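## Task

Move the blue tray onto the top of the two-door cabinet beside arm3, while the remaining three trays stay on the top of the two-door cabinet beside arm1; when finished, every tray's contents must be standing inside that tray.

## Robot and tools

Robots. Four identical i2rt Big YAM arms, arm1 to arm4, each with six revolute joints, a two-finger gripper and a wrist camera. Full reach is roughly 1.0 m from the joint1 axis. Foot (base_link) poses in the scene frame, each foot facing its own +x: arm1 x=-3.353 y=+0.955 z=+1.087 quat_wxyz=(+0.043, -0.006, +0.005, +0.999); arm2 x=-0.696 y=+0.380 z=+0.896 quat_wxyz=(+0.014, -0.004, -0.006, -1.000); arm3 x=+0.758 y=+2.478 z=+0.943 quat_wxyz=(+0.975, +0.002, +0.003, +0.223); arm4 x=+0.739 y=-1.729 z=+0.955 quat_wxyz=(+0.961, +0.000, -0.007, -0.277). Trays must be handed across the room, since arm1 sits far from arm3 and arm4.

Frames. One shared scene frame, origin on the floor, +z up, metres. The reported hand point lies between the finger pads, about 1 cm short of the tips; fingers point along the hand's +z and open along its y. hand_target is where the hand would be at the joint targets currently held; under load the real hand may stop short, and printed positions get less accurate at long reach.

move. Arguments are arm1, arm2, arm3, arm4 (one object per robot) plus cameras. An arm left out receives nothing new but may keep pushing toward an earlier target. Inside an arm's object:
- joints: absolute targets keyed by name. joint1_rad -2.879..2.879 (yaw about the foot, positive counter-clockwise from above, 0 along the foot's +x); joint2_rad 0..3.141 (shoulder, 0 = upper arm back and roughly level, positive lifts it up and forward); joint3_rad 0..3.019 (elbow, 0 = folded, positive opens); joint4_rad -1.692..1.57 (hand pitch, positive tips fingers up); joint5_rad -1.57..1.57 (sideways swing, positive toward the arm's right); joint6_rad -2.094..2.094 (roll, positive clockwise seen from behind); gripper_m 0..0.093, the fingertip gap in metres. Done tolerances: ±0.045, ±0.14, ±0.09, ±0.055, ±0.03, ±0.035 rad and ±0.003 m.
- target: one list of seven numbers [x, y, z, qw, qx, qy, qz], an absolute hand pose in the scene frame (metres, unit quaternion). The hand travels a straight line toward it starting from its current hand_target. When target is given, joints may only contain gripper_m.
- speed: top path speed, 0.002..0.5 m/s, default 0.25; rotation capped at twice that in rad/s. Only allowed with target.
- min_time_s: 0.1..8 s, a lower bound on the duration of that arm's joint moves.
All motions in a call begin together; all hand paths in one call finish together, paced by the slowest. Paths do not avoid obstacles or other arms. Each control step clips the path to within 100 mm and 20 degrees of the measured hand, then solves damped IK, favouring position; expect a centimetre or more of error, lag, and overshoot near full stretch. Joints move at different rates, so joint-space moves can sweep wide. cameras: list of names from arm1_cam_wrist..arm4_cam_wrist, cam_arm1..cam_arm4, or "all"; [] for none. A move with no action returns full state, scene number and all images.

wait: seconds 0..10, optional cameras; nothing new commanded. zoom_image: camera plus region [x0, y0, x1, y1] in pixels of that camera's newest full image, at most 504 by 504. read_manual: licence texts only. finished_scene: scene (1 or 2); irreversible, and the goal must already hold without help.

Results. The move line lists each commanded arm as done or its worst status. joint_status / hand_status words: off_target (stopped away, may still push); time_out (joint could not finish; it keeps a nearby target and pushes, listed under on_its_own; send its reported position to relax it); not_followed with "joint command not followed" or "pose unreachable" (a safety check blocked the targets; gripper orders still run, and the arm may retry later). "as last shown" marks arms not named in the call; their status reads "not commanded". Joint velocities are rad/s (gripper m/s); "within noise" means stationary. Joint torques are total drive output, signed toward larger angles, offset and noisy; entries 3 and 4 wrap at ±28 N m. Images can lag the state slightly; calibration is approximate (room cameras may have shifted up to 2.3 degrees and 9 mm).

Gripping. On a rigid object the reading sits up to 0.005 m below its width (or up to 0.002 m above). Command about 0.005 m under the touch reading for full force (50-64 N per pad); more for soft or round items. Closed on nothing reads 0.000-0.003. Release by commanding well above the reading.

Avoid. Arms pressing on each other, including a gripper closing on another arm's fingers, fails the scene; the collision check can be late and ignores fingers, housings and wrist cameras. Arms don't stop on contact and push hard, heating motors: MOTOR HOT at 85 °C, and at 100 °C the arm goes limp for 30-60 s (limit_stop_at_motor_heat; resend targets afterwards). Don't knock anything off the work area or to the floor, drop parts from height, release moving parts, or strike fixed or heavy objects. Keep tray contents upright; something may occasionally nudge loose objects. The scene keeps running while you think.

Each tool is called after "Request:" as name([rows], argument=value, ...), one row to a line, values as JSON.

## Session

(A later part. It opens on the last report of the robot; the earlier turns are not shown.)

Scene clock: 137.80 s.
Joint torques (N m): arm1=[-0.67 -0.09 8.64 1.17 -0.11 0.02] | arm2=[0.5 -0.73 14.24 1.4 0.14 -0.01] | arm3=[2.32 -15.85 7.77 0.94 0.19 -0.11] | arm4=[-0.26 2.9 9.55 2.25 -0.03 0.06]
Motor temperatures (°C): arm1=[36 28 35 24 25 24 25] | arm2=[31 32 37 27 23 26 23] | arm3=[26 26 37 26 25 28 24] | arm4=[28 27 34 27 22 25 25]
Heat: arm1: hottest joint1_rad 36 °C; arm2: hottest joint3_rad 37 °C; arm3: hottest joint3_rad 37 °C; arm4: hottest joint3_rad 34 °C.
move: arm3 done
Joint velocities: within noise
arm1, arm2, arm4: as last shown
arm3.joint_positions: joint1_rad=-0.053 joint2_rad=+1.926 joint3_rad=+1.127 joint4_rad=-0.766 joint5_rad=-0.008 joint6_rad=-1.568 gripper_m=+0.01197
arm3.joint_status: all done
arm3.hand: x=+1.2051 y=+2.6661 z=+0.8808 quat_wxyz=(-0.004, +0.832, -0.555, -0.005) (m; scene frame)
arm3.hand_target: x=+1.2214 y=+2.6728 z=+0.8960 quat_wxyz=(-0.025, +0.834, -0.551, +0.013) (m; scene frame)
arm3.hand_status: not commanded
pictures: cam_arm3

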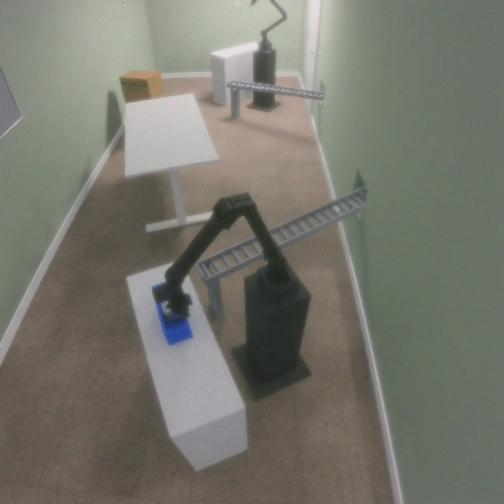

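Request:
move(arm3={"joints": {"joint2_rad": 1.935, "joint3_rad": 1.144, "joint4_rad": -0.725}, "min_time_s": 0.7})

Request:
move(arm3={"joints": {"joint2_rad": 1.948, "joint3_rad": 1.144, "joint4_rad": -0.713}, "min_time_s": 0.5}, cameras=["cam_arm3"])

Request:
zoom_image(camera="cam_arm3", region=[110, 230, 240, 360])

Scene clock: 139.27 s.
Joint torques (N m): arm1=[-0.5 -0.26 8.57 1.24 -0.11 0.04] | arm2=[0.56 -0.73 14.28 1.44 0.13 -0.02] | arm3=[2.14 -16.03 7.38 0.9 0.22 -0.11] | arm4=[-0.26 2.84 9.55 2.25 -0.04 0.05]
Motor temperatures (°C): arm1=[36 28 35 24 25 24 25] | arm2=[31 31 37 27 23 26 23] | arm3=[26 26 37 26 25 28 24] | arm4=[28 27 34 27 22 25 25]
Heat: arm1: hottest joint1_rad 36 °C; arm2: hottest joint3_rad 37 °C; arm3: hottest joint3_rad 37 °C; arm4: hottest joint3_rad 34 °C.
move: arm3 done
Joint velocities: within noise
arm1.joint_positions: joint1_rad=+1.799 joint2_rad=+0.744 joint3_rad=+1.316 joint4_rad=-0.982 joint5_rad=+0.003 joint6_rad=+1.708 gripper_m=+0.08494
arm1.joint_status: not commanded
arm1.hand: x=-3.3122 y=+0.6267 z=+1.6356 quat_wxyz=(+0.548, +0.833, -0.001, +0.080) (m; scene frame)
arm1.hand_target: x=-3.3111 y=+0.6246 z=+1.6212 quat_wxyz=(+0.531, +0.844, -0.006, +0.083) (m; scene frame)
arm1.hand_status: not commanded
arm2.joint_positions: joint1_rad=-1.117 joint2_rad=+0.746 joint3_rad=+1.263 joint4_rad=-0.987 joint5_rad=-0.002 joint6_rad=-1.633 gripper_m=+0.08494
arm2.joint_status: not commanded
arm2.hand: x=-0.8505 y=+0.6899 z=+1.4075 quat_wxyz=(+0.508, -0.823, -0.226, +0.114) (m; scene frame)
arm2.hand_target: x=-0.8485 y=+0.6879 z=+1.4234 quat_wxyz=(+0.517, -0.818, -0.225, +0.114) (m; scene frame)
arm2.hand_status: not commanded
arm3.joint_positions: joint1_rad=-0.053 joint2_rad=+1.954 joint3_rad=+1.127 joint4_rad=-0.741 joint5_rad=-0.008 joint6_rad=-1.568 gripper_m=+0.01197
arm3.joint_status: all done
arm3.hand: x=+1.2056 y=+2.6664 z=+0.8679 quat_wxyz=(-0.002, +0.832, -0.555, -0.006) (m; scene frame)
arm3.hand_target: x=+1.2209 y=+2.6727 z=+0.8816 quat_wxyz=(-0.022, +0.834, -0.551, +0.012) (m; scene frame)
arm3.hand_status: not commanded
arm4.joint_positions: joint1_rad=+0.385 joint2_rad=+0.628 joint3_rad=+1.385 joint4_rad=-1.571 joint5_rad=-0.065 joint6_rad=-0.063 gripper_m=+0.09396
arm4.joint_status: not commanded
arm4.hand: x=+0.9336 y=-1.7515 z=+1.4482 quat_wxyz=(-0.377, -0.040, -0.925, +0.016) (m; scene frame)
arm4.hand_target: x=+0.9321 y=-1.7512 z=+1.4566 quat_wxyz=(-0.387, -0.040, -0.921, +0.018) (m; scene frame)
arm4.hand_status: not commanded
pictures: none

Scene clock: 140.20 s.
Joint torques (N m): arm1=[-0.91 -0.03 8.49 1.22 -0.16 0.04] | arm2=[0.32 -0.79 14.26 1.42 0.13 -0.01] | arm3=[2.14 -15.91 7.25 0.99 0.2 -0.1] | arm4=[-0.26 3.08 9.54 2.24 -0.03 0.06]
Motor temperatures (°C): arm1=[36 28 35 24 25 24 25] | arm2=[31 31 37 27 23 26 23] | arm3=[26 26 37 26 25 28 24] | arm4=[28 27 34 27 22 25 25]
Heat: arm1: hottest joint1_rad 36 °C; arm2: hottest joint3_rad 37 °C; arm3: hottest joint3_rad 37 °C; arm4: hottest joint3_rad 34 °C.
move: arm3 done
Joint velocities: within noise
arm1, arm2, arm4: as last shown
arm3.joint_positions: joint1_rad=-0.053 joint2_rad=+1.967 joint3_rad=+1.127 joint4_rad=-0.729 joint5_rad=-0.008 joint6_rad=-1.568 gripper_m=+0.01197
arm3.joint_status: all done
arm3.hand: x=+1.2060 y=+2.6666 z=+0.8621 quat_wxyz=(-0.002, +0.832, -0.555, -0.006) (m; scene frame)
arm3.hand_target: x=+1.2213 y=+2.6728 z=+0.8752 quat_wxyz=(-0.021, +0.834, -0.551, +0.011) (m; scene frame)
arm3.hand_status: not commanded
pictures: cam_arm3

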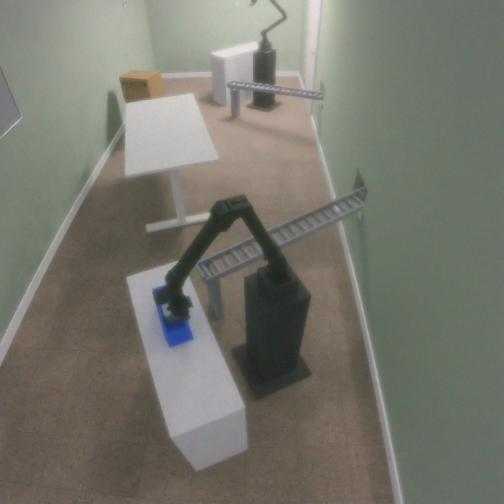

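Scaled by 3.877 from the camera's 504x504 image, which has a finer 720x720 frame.

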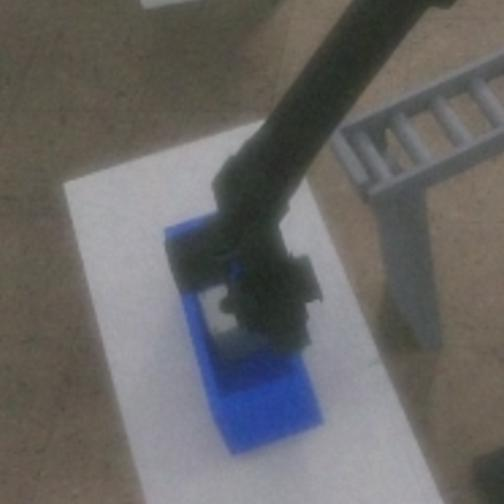

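Request:
move(arm3={"joints": {"joint2_rad": 1.961, "joint3_rad": 1.144, "joint4_rad": -0.701}, "min_time_s": 0.5})

Request:
move(arm3={"joints": {"joint2_rad": 1.970, "joint3_rad": 1.144, "joint4_rad": -0.693}, "min_time_s": 0.4})

Scene clock: 141.40 s.
Joint torques (N m): arm1=[-0.62 -0.26 8.61 1.22 -0.15 0.04] | arm2=[0.44 -0.62 14.28 1.42 0.13 -0.01] | arm3=[2.26 -15.91 7.2 0.98 0.2 -0.11] | arm4=[-0.21 2.84 9.57 2.25 -0.03 0.05]
Motor temperatures (°C): arm1=[36 28 35 24 25 24 25] | arm2=[31 31 37 27 23 26 23] | arm3=[26 26 37 26 25 28 24] | arm4=[28 27 34 27 22 25 25]
Heat: arm1: hottest joint1_rad 36 °C; arm2: hottest joint3_rad 37 °C; arm3: hottest joint3_rad 37 °C; arm4: hottest joint3_rad 34 °C.
move: arm3 done
Joint velocities: within noise
arm1, arm2, arm4: as last shown
arm3.joint_positions: joint1_rad=-0.053 joint2_rad=+1.979 joint3_rad=+1.127 joint4_rad=-0.717 joint5_rad=-0.008 joint6_rad=-1.568 gripper_m=+0.01197
arm3.joint_status: all done
arm3.hand: x=+1.2062 y=+2.6667 z=+0.8562 quat_wxyz=(-0.002, +0.832, -0.555, -0.007) (m; scene frame)
arm3.hand_target: x=+1.2216 y=+2.6730 z=+0.8693 quat_wxyz=(-0.021, +0.834, -0.551, +0.011) (m; scene frame)
arm3.hand_status: not commanded
pictures: none

Scene clock: 142.23 s.
Joint torques (N m): arm1=[-0.85 0.21 8.61 1.22 -0.11 0.02] | arm2=[0.5 -0.73 14.28 1.42 0.13 -0.01] | arm3=[2.14 -15.97 7.19 0.98 0.21 -0.1] | arm4=[-0.32 2.96 9.57 2.24 -0.02 0.05]
Motor temperatures (°C): arm1=[36 28 35 24 25 24 25] | arm2=[31 31 37 27 23 26 23] | arm3=[26 26 37 26 25 28 24] | arm4=[28 27 34 27 22 25 25]
Heat: arm1: hottest joint1_rad 36 °C; arm2: hottest joint3_rad 37 °C; arm3: hottest joint3_rad 37 °C; arm4: hottest joint3_rad 34 °C.
move: arm3 done
Joint velocities: within noise
arm1, arm2, arm4: as last shown
arm3.joint_positions: joint1_rad=-0.053 joint2_rad=+1.988 joint3_rad=+1.127 joint4_rad=-0.709 joint5_rad=-0.008 joint6_rad=-1.568 gripper_m=+0.01197
arm3.joint_status: all done
arm3.hand: x=+1.2064 y=+2.6668 z=+0.8523 quat_wxyz=(-0.002, +0.832, -0.555, -0.007) (m; scene frame)
arm3.hand_target: x=+1.2218 y=+2.6731 z=+0.8651 quat_wxyz=(-0.021, +0.834, -0.551, +0.011) (m; scene frame)
arm3.hand_status: not commanded
pictures: none

Request:
move(arm3={"joints": {"joint2_rad": 1.980, "joint3_rad": 1.144, "joint4_rad": -0.683}, "min_time_s": 0.4})

Request:
move(arm3={"joints": {"joint2_rad": 1.989, "joint3_rad": 1.144, "joint4_rad": -0.675}, "min_time_s": 0.4}, cameras=["cam_arm3", "arm3_cam_wrist"])

Request:
zoom_image(camera="cam_arm3", region=[110, 230, 240, 360])

Scene clock: 143.43 s.
Joint torques (N m): arm1=[-0.73 0.03 8.57 1.2 -0.15 0.04] | arm2=[0.32 -0.73 14.3 1.42 0.14 -0.02] | arm3=[1.85 -16.09 7.09 0.98 0.15 -0.1] | arm4=[-0.26 2.78 9.54 2.26 -0.03 0.06]
Motor temperatures (°C): arm1=[36 28 35 24 25 24 25] | arm2=[31 31 37 27 23 26 23] | arm3=[26 26 37 26 25 28 24] | arm4=[28 27 34 27 22 25 25]
Heat: arm1: hottest joint1_rad 36 °C; arm2: hottest joint3_rad 37 °C; arm3: hottest joint3_rad 37 °C; arm4: hottest joint3_rad 34 °C.
move: arm3 done
Joint velocities: within noise
arm1, arm2, arm4: as last shown
arm3.joint_positions: joint1_rad=-0.053 joint2_rad=+1.997 joint3_rad=+1.127 joint4_rad=-0.699 joint5_rad=-0.007 joint6_rad=-1.568 gripper_m=+0.01197
arm3.joint_status: all done
arm3.hand: x=+1.2068 y=+2.6669 z=+0.8481 quat_wxyz=(-0.002, +0.832, -0.555, -0.006) (m; scene frame)
arm3.hand_target: x=+1.2220 y=+2.6732 z=+0.8604 quat_wxyz=(-0.020, +0.834, -0.551, +0.011) (m; scene frame)
arm3.hand_status: not commanded
pictures: none

Scene clock: 144.17 s.
Joint torques (N m): arm1=[-0.44 -0.62 8.54 1.17 -0.14 0.03] | arm2=[0.44 -0.73 14.26 1.42 0.12 -0.02] | arm3=[2.08 -15.5 7.15 1.01 0.12 -0.11] | arm4=[-0.26 2.96 9.52 2.26 -0.03 0.05]
Motor temperatures (°C): arm1=[35 28 35 24 25 24 25] | arm2=[31 31 37 27 23 26 23] | arm3=[26 26 37 26 25 28 24] | arm4=[28 27 34 27 22 25 25]
Heat: arm1: hottest joint1_rad 35 °C; arm2: hottest joint3_rad 37 °C; arm3: hottest joint3_rad 37 °C; arm4: hottest joint3_rad 34 °C.
move: arm3 done
Joint velocities: within noise
arm1, arm2, arm4: as last shown
arm3.joint_positions: joint1_rad=-0.053 joint2_rad=+2.000 joint3_rad=+1.127 joint4_rad=-0.690 joint5_rad=-0.005 joint6_rad=-1.568 gripper_m=+0.01197
arm3.joint_status: all done
arm3.hand: x=+1.2082 y=+2.6671 z=+0.8465 quat_wxyz=(-0.004, +0.832, -0.555, -0.004) (m; scene frame)
arm3.hand_target: x=+1.2220 y=+2.6732 z=+0.8559 quat_wxyz=(-0.020, +0.834, -0.551, +0.010) (m; scene frame)
arm3.hand_status: not commanded
pictures: arm3_cam_wrist, cam_arm3
camera_calibration:
arm3_cam_wrist: T_world_to_cam=[[0.926599, 0.375928, 0.00962443, -2.13114], [0.302023, -0.759196, 0.576545, 1.17705], [0.224046, -0.531319, -0.817009, 1.96469], [0, 0, 0, 1]] pos_world=[1.17903, 2.73864, 0.947054]

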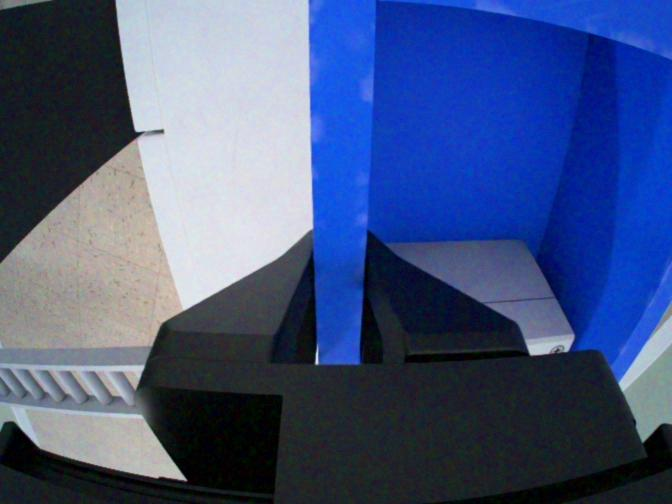

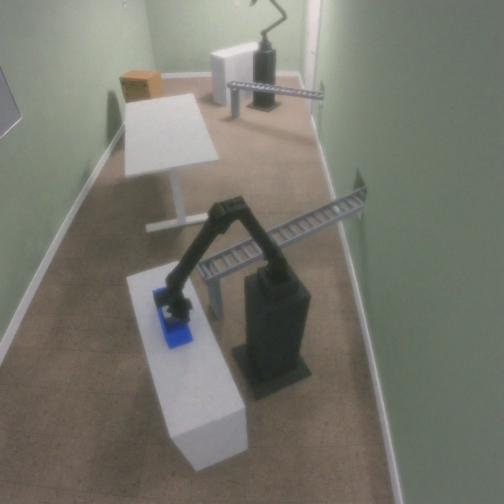

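Scaled by 3.877 from the camera's 504x504 image, which has a finer 720x720 frame.

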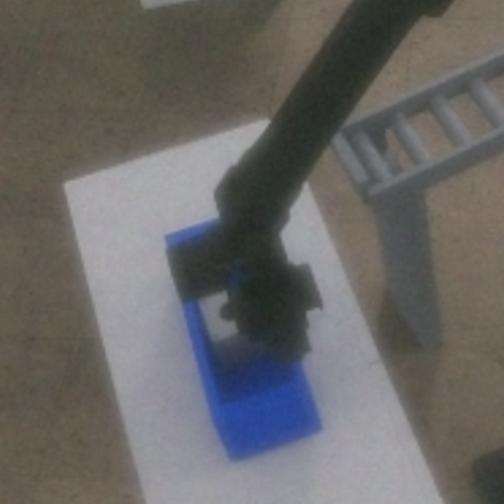

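Request:
move(arm3={"joints": {"joint2_rad": 2.001, "joint3_rad": 1.144, "joint4_rad": -0.674}, "min_time_s": 0.5})

Request:
move(arm3={"joints": {"joint2_rad": 2.011, "joint3_rad": 1.144, "joint4_rad": -0.672}, "min_time_s": 0.4})

Scene clock: 145.40 s.
Joint torques (N m): arm1=[-0.62 -0.09 8.58 1.1 -0.16 0.04] | arm2=[0.44 -0.73 14.3 1.42 0.14 -0.02] | arm3=[2.32 -15.15 7.02 0.77 -0.05 -0.12] | arm4=[-0.21 3.02 9.55 2.24 -0.03 0.05]
Motor temperatures (°C): arm1=[35 28 36 24 25 24 25] | arm2=[31 31 37 27 23 26 23] | arm3=[26 26 37 26 25 28 24] | arm4=[28 27 34 27 22 25 25]
Heat: arm1: hottest joint3_rad 36 °C; arm2: hottest joint3_rad 37 °C; arm3: hottest joint3_rad 37 °C; arm4: hottest joint3_rad 34 °C.
move: arm3 done
Joint velocities: within noise
arm1, arm2, arm4: as last shown
arm3.joint_positions: joint1_rad=-0.053 joint2_rad=+2.005 joint3_rad=+1.127 joint4_rad=-0.686 joint5_rad=-0.002 joint6_rad=-1.568 gripper_m=+0.01197
arm3.joint_status: all done
arm3.hand: x=+1.2083 y=+2.6665 z=+0.8441 quat_wxyz=(-0.002, +0.832, -0.555, -0.002) (m; scene frame)
arm3.hand_target: x=+1.2199 y=+2.6724 z=+0.8504 quat_wxyz=(-0.016, +0.834, -0.551, +0.007) (m; scene frame)
arm3.hand_status: not commanded
pictures: none

Scene clock: 146.10 s.
Joint torques (N m): arm1=[-0.5 -0.21 8.58 1.07 -0.13 0.03] | arm2=[0.44 -0.79 14.28 1.39 0.13 -0.02] | arm3=[2.08 -14.97 7.1 0.77 -0.25 -0.09] | arm4=[-0.26 2.84 9.57 2.24 -0.04 0.06]
Motor temperatures (°C): arm1=[35 28 36 24 25 24 25] | arm2=[31 31 37 27 23 26 23] | arm3=[26 26 37 26 25 28 24] | arm4=[28 27 34 27 22 25 25]
Heat: arm1: hottest joint3_rad 36 °C; arm2: hottest joint3_rad 37 °C; arm3: hottest joint3_rad 37 °C; arm4: hottest joint3_rad 34 °C.
move: arm3 done
Joint velocities: within noise
arm1, arm2, arm4: as last shown
arm3.joint_positions: joint1_rad=-0.053 joint2_rad=+2.009 joint3_rad=+1.127 joint4_rad=-0.683 joint5_rad=+0.003 joint6_rad=-1.568 gripper_m=+0.01197
arm3.joint_status: all done
arm3.hand: x=+1.2086 y=+2.6658 z=+0.8424 quat_wxyz=(-0.001, +0.832, -0.555, -0.001) (m; scene frame)
arm3.hand_target: x=+1.2183 y=+2.6717 z=+0.8457 quat_wxyz=(-0.012, +0.834, -0.551, +0.005) (m; scene frame)
arm3.hand_status: not commanded
pictures: none

Request:
move(arm3={"joints": {"joint2_rad": 2.022, "joint3_rad": 1.142, "joint4_rad": -0.668, "joint5_rad": 0.022}, "min_time_s": 0.6})

Scene clock: 148.00 s.
Joint torques (N m): arm1=[-0.56 -0.32 8.55 1.2 -0.15 0.03] | arm2=[0.56 -0.79 14.28 1.44 0.14 -0.01] | arm3=[1.9 -14.74 6.83 0.72 -0.1 -0.1] | arm4=[-0.26 2.84 9.51 2.22 -0.03 0.05]
Motor temperatures (°C): arm1=[35 28 36 24 25 24 25] | arm2=[31 31 38 27 23 26 23] | arm3=[26 26 37 26 25 28 24] | arm4=[28 27 34 27 22 25 25]
Heat: arm1: hottest joint3_rad 36 °C; arm2: hottest joint3_rad 38 °C; arm3: hottest joint3_rad 37 °C; arm4: hottest joint3_rad 34 °C.
move: arm3 done
Joint velocities: within noise
arm1.joint_positions: joint1_rad=+1.799 joint2_rad=+0.744 joint3_rad=+1.316 joint4_rad=-0.982 joint5_rad=+0.003 joint6_rad=+1.708 gripper_m=+0.08494
arm1.joint_status: not commanded
arm1.hand: x=-3.3122 y=+0.6267 z=+1.6356 quat_wxyz=(+0.548, +0.833, -0.001, +0.080) (m; scene frame)
arm1.hand_target: x=-3.3111 y=+0.6246 z=+1.6212 quat_wxyz=(+0.531, +0.844, -0.006, +0.083) (m; scene frame)
arm1.hand_status: not commanded
arm2.joint_positions: joint1_rad=-1.117 joint2_rad=+0.746 joint3_rad=+1.263 joint4_rad=-0.987 joint5_rad=-0.002 joint6_rad=-1.633 gripper_m=+0.08494
arm2.joint_status: not commanded
arm2.hand: x=-0.8505 y=+0.6899 z=+1.4075 quat_wxyz=(+0.508, -0.823, -0.226, +0.114) (m; scene frame)
arm2.hand_target: x=-0.8485 y=+0.6879 z=+1.4234 quat_wxyz=(+0.517, -0.818, -0.225, +0.114) (m; scene frame)
arm2.hand_status: not commanded
arm3.joint_positions: joint1_rad=-0.053 joint2_rad=+2.017 joint3_rad=+1.127 joint4_rad=-0.677 joint5_rad=+0.022 joint6_rad=-1.570 gripper_m=+0.01197
arm3.joint_status: all done
arm3.hand: x=+1.2094 y=+2.6626 z=+0.8387 quat_wxyz=(+0.005, +0.832, -0.555, +0.007) (m; scene frame)
arm3.hand_target: x=+1.2173 y=+2.6672 z=+0.8399 quat_wxyz=(-0.002, +0.834, -0.551, +0.012) (m; scene frame)
arm3.hand_status: not commanded
arm4.joint_positions: joint1_rad=+0.385 joint2_rad=+0.628 joint3_rad=+1.385 joint4_rad=-1.571 joint5_rad=-0.065 joint6_rad=-0.063 gripper_m=+0.09396
arm4.joint_status: not commanded
arm4.hand: x=+0.9336 y=-1.7515 z=+1.4482 quat_wxyz=(-0.377, -0.040, -0.925, +0.016) (m; scene frame)
arm4.hand_target: x=+0.9321 y=-1.7512 z=+1.4566 quat_wxyz=(-0.387, -0.040, -0.921, +0.018) (m; scene frame)
arm4.hand_status: not commanded
pictures: none

Request:
move(arm3={"joints": {"joint2_rad": 2.033, "joint3_rad": 1.142, "joint4_rad": -0.664, "joint5_rad": 0.034}, "min_time_s": 0.6}, cameras=["cam_arm3", "arm3_cam_wrist"])

Request:
zoom_image(camera="cam_arm3", region=[120, 260, 220, 360])

Scene clock: 149.50 s.
Joint torques (N m): arm1=[-0.38 0.03 8.61 1.2 -0.13 0.05] | arm2=[0.44 -0.73 14.26 1.42 0.14 -0.01] | arm3=[2.26 -13.98 6.75 0.76 0.14 -0.11] | arm4=[-0.26 3.02 9.51 2.24 -0.03 0.05]
Motor temperatures (°C): arm1=[35 28 36 24 25 24 25] | arm2=[31 31 38 27 23 26 23] | arm3=[26 26 37 26 25 28 24] | arm4=[28 27 34 27 22 25 25]
Heat: arm1: hottest joint3_rad 36 °C; arm2: hottest joint3_rad 38 °C; arm3: hottest joint3_rad 37 °C; arm4: hottest joint3_rad 34 °C.
move: arm3 done
Joint velocities: within noise
arm1, arm2, arm4: as last shown
arm3.joint_positions: joint1_rad=-0.053 joint2_rad=+2.019 joint3_rad=+1.127 joint4_rad=-0.673 joint5_rad=+0.027 joint6_rad=-1.570 gripper_m=+0.01197
arm3.joint_status: all done
arm3.hand: x=+1.2104 y=+2.6619 z=+0.8378 quat_wxyz=(+0.006, +0.832, -0.554, +0.010) (m; scene frame)
arm3.hand_target: x=+1.2166 y=+2.6647 z=+0.8347 quat_wxyz=(+0.004, +0.834, -0.551, +0.015) (m; scene frame)
arm3.hand_status: not commanded
pictures: arm3_cam_wrist, cam_arm3
camera_calibration:
arm3_cam_wrist: T_world_to_cam=[[0.925937, 0.377585, 0.00841849, -2.13362], [0.296506, -0.740555, 0.603044, 1.11225], [0.233935, -0.555884, -0.797664, 1.99151], [0, 0, 0, 1]] pos_world=[1.17993, 2.73635, 0.93578]

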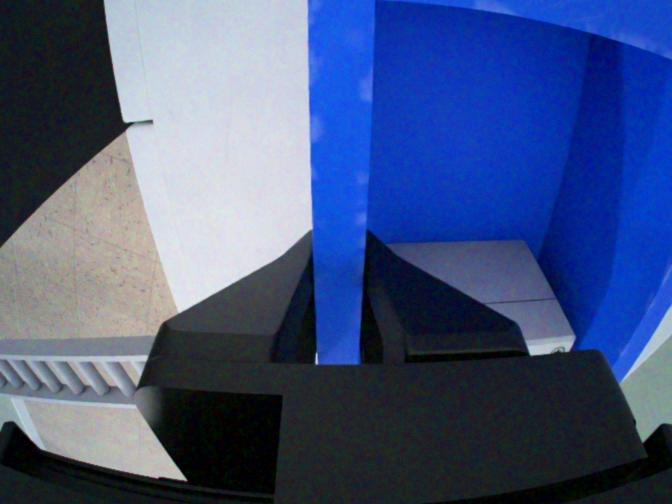

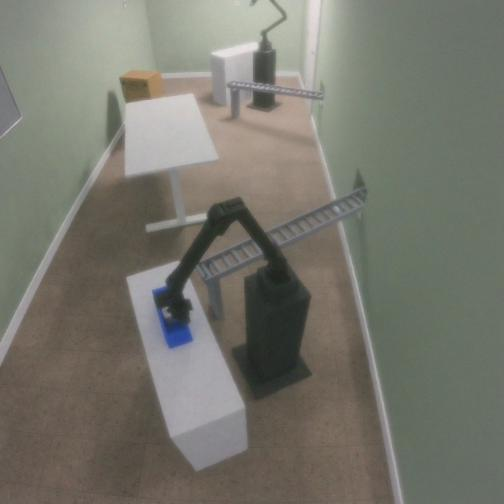

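Scaled by 5.040 from the camera's 504x504 image, which has a finer 720x720 frame.

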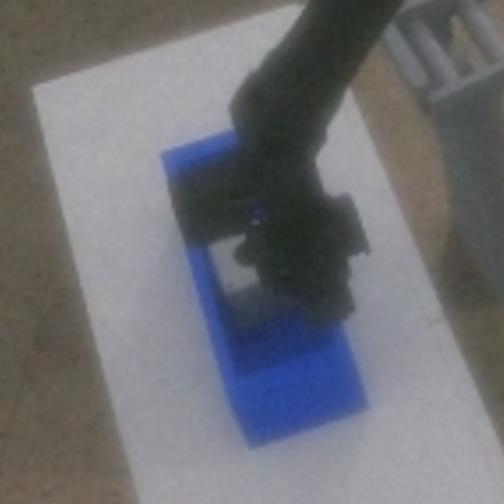

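Request:
move(arm3={"joints": {"gripper_m": 0.055}})

Request:
move(arm3={"target": [1.212, 2.663, 1.04, 0.004, 0.834, -0.551, 0.015], "speed": 0.3}, cameras=["cam_arm3", "arm3_cam_wrist", "cam_arm1"])

Request:
zoom_image(camera="cam_arm3", region=[120, 240, 240, 360])

Request:
zoom_image(camera="arm3_cam_wrist", region=[180, 0, 672, 360])

Scene clock: 150.87 s.
Joint torques (N m): arm1=[-0.5 -0.32 8.53 1.1 -0.1 0.03] | arm2=[0.5 -0.73 14.3 1.43 0.13 0] | arm3=[2.26 -14.04 6.74 0.7 -0.02 -0.11] | arm4=[-0.32 2.96 9.52 2.25 -0.03 0.06]
Motor temperatures (°C): arm1=[35 28 36 24 25 24 25] | arm2=[31 31 38 27 23 26 23] | arm3=[26 26 37 26 25 28 24] | arm4=[28 27 34 27 22 25 25]
Heat: arm1: hottest joint3_rad 36 °C; arm2: hottest joint3_rad 38 °C; arm3: hottest joint3_rad 37 °C; arm4: hottest joint3_rad 34 °C.
move: arm3 done
Joint velocities: within noise
arm1, arm2, arm4: as last shown
arm3.joint_positions: joint1_rad=-0.053 joint2_rad=+2.019 joint3_rad=+1.127 joint4_rad=-0.673 joint5_rad=+0.032 joint6_rad=-1.570 gripper_m=+0.05483
arm3.joint_status: all done
arm3.hand: x=+1.2105 y=+2.6612 z=+0.8376 quat_wxyz=(+0.007, +0.832, -0.554, +0.011) (m; scene frame)
arm3.hand_target: x=+1.2166 y=+2.6647 z=+0.8348 quat_wxyz=(+0.004, +0.834, -0.551, +0.015) (m; scene frame)
arm3.hand_status: not commanded
pictures: none

Scene clock: 152.43 s.
Joint torques (N m): arm1=[-0.44 0.03 8.5 1.14 -0.14 0.02] | arm2=[0.62 -0.73 14.3 1.46 0.13 -0.01] | arm3=[2.32 -14.39 11.75 -0.01 0 -0.06] | arm4=[-0.38 2.9 9.59 2.25 -0.04 0.06]
Motor temperatures (°C): arm1=[35 28 36 24 25 24 25] | arm2=[31 31 38 27 23 26 23] | arm3=[26 26 37 26 25 28 24] | arm4=[28 27 34 27 22 25 25]
Heat: arm1: hottest joint3_rad 36 °C; arm2: hottest joint3_rad 38 °C; arm3: hottest joint3_rad 37 °C; arm4: hottest joint3_rad 34 °C.
move: arm3 off_target
Joint velocities: within noise
arm1, arm2, arm4: as last shown
arm3.joint_positions: joint1_rad=-0.053 joint2_rad=+1.698 joint3_rad=+1.241 joint4_rad=-1.140 joint5_rad=+0.032 joint6_rad=-1.570 gripper_m=+0.05491
arm3.joint_status: not commanded
arm3.hand: x=+1.1982 y=+2.6549 z=+1.0219 quat_wxyz=(+0.021, +0.832, -0.554, +0.002) (m; scene frame)
arm3.hand_target: x=+1.2114 y=+2.6628 z=+1.0401 quat_wxyz=(+0.004, +0.834, -0.551, +0.015) (m; scene frame)
arm3.hand_status: off_target (0.024 m and 2.4 deg from the pose sent, 0.202 m and 0.7 deg at the start)
pictures: arm3_cam_wrist, cam_arm1, cam_arm3
camera_calibration:
arm3_cam_wrist: T_world_to_cam=[[0.925617, 0.377701, -0.0239925, -2.08804], [0.313742, -0.730331, 0.606781, 0.948109], [0.211659, -0.569174, -0.794507, 2.19611], [0, 0, 0, 1]] pos_world=[1.17043, 2.73106, 1.11944]

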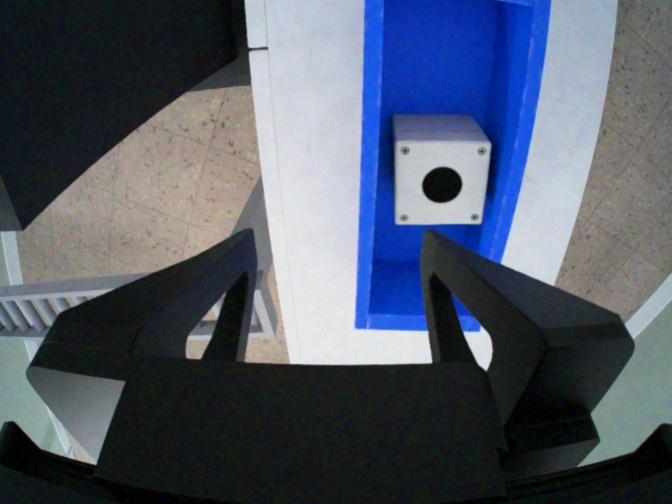

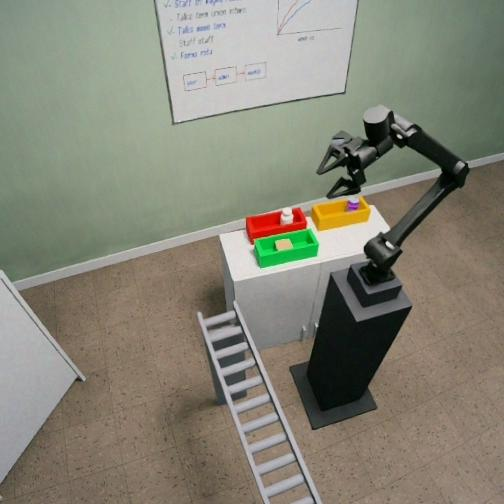

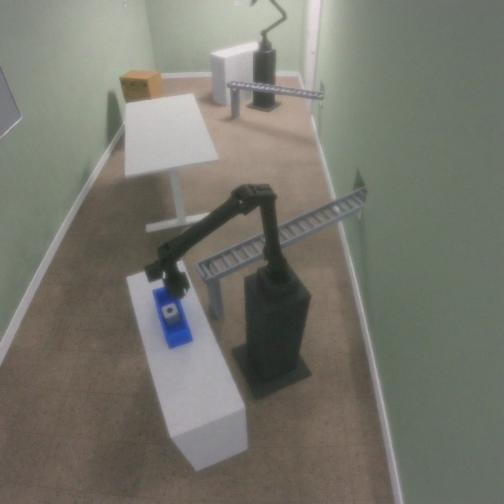

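Scaled by 4.200 from the camera's 504x504 image, which has a finer 720x720 frame.

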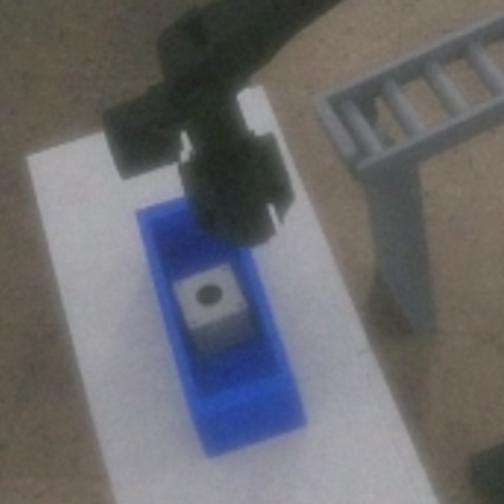

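Scaled by 1.024 from the camera's 672x504 image, which has a finer 960x720 frame.

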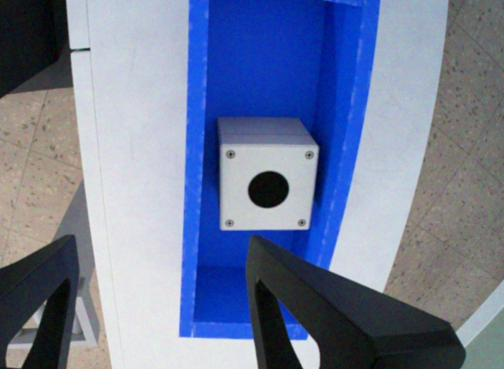

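Request:
zoom_image(camera="cam_arm1", region=[215, 175, 395, 295])

Scaled by 2.800 from the camera's 504x504 image, which has a finer 720x720 frame.

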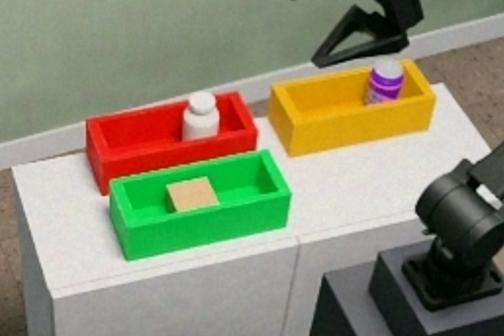

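All trays and their payloads are in place, so I'm ending the scene.

Request:
finished_scene(scene=2)

The scene is finished: the task was done.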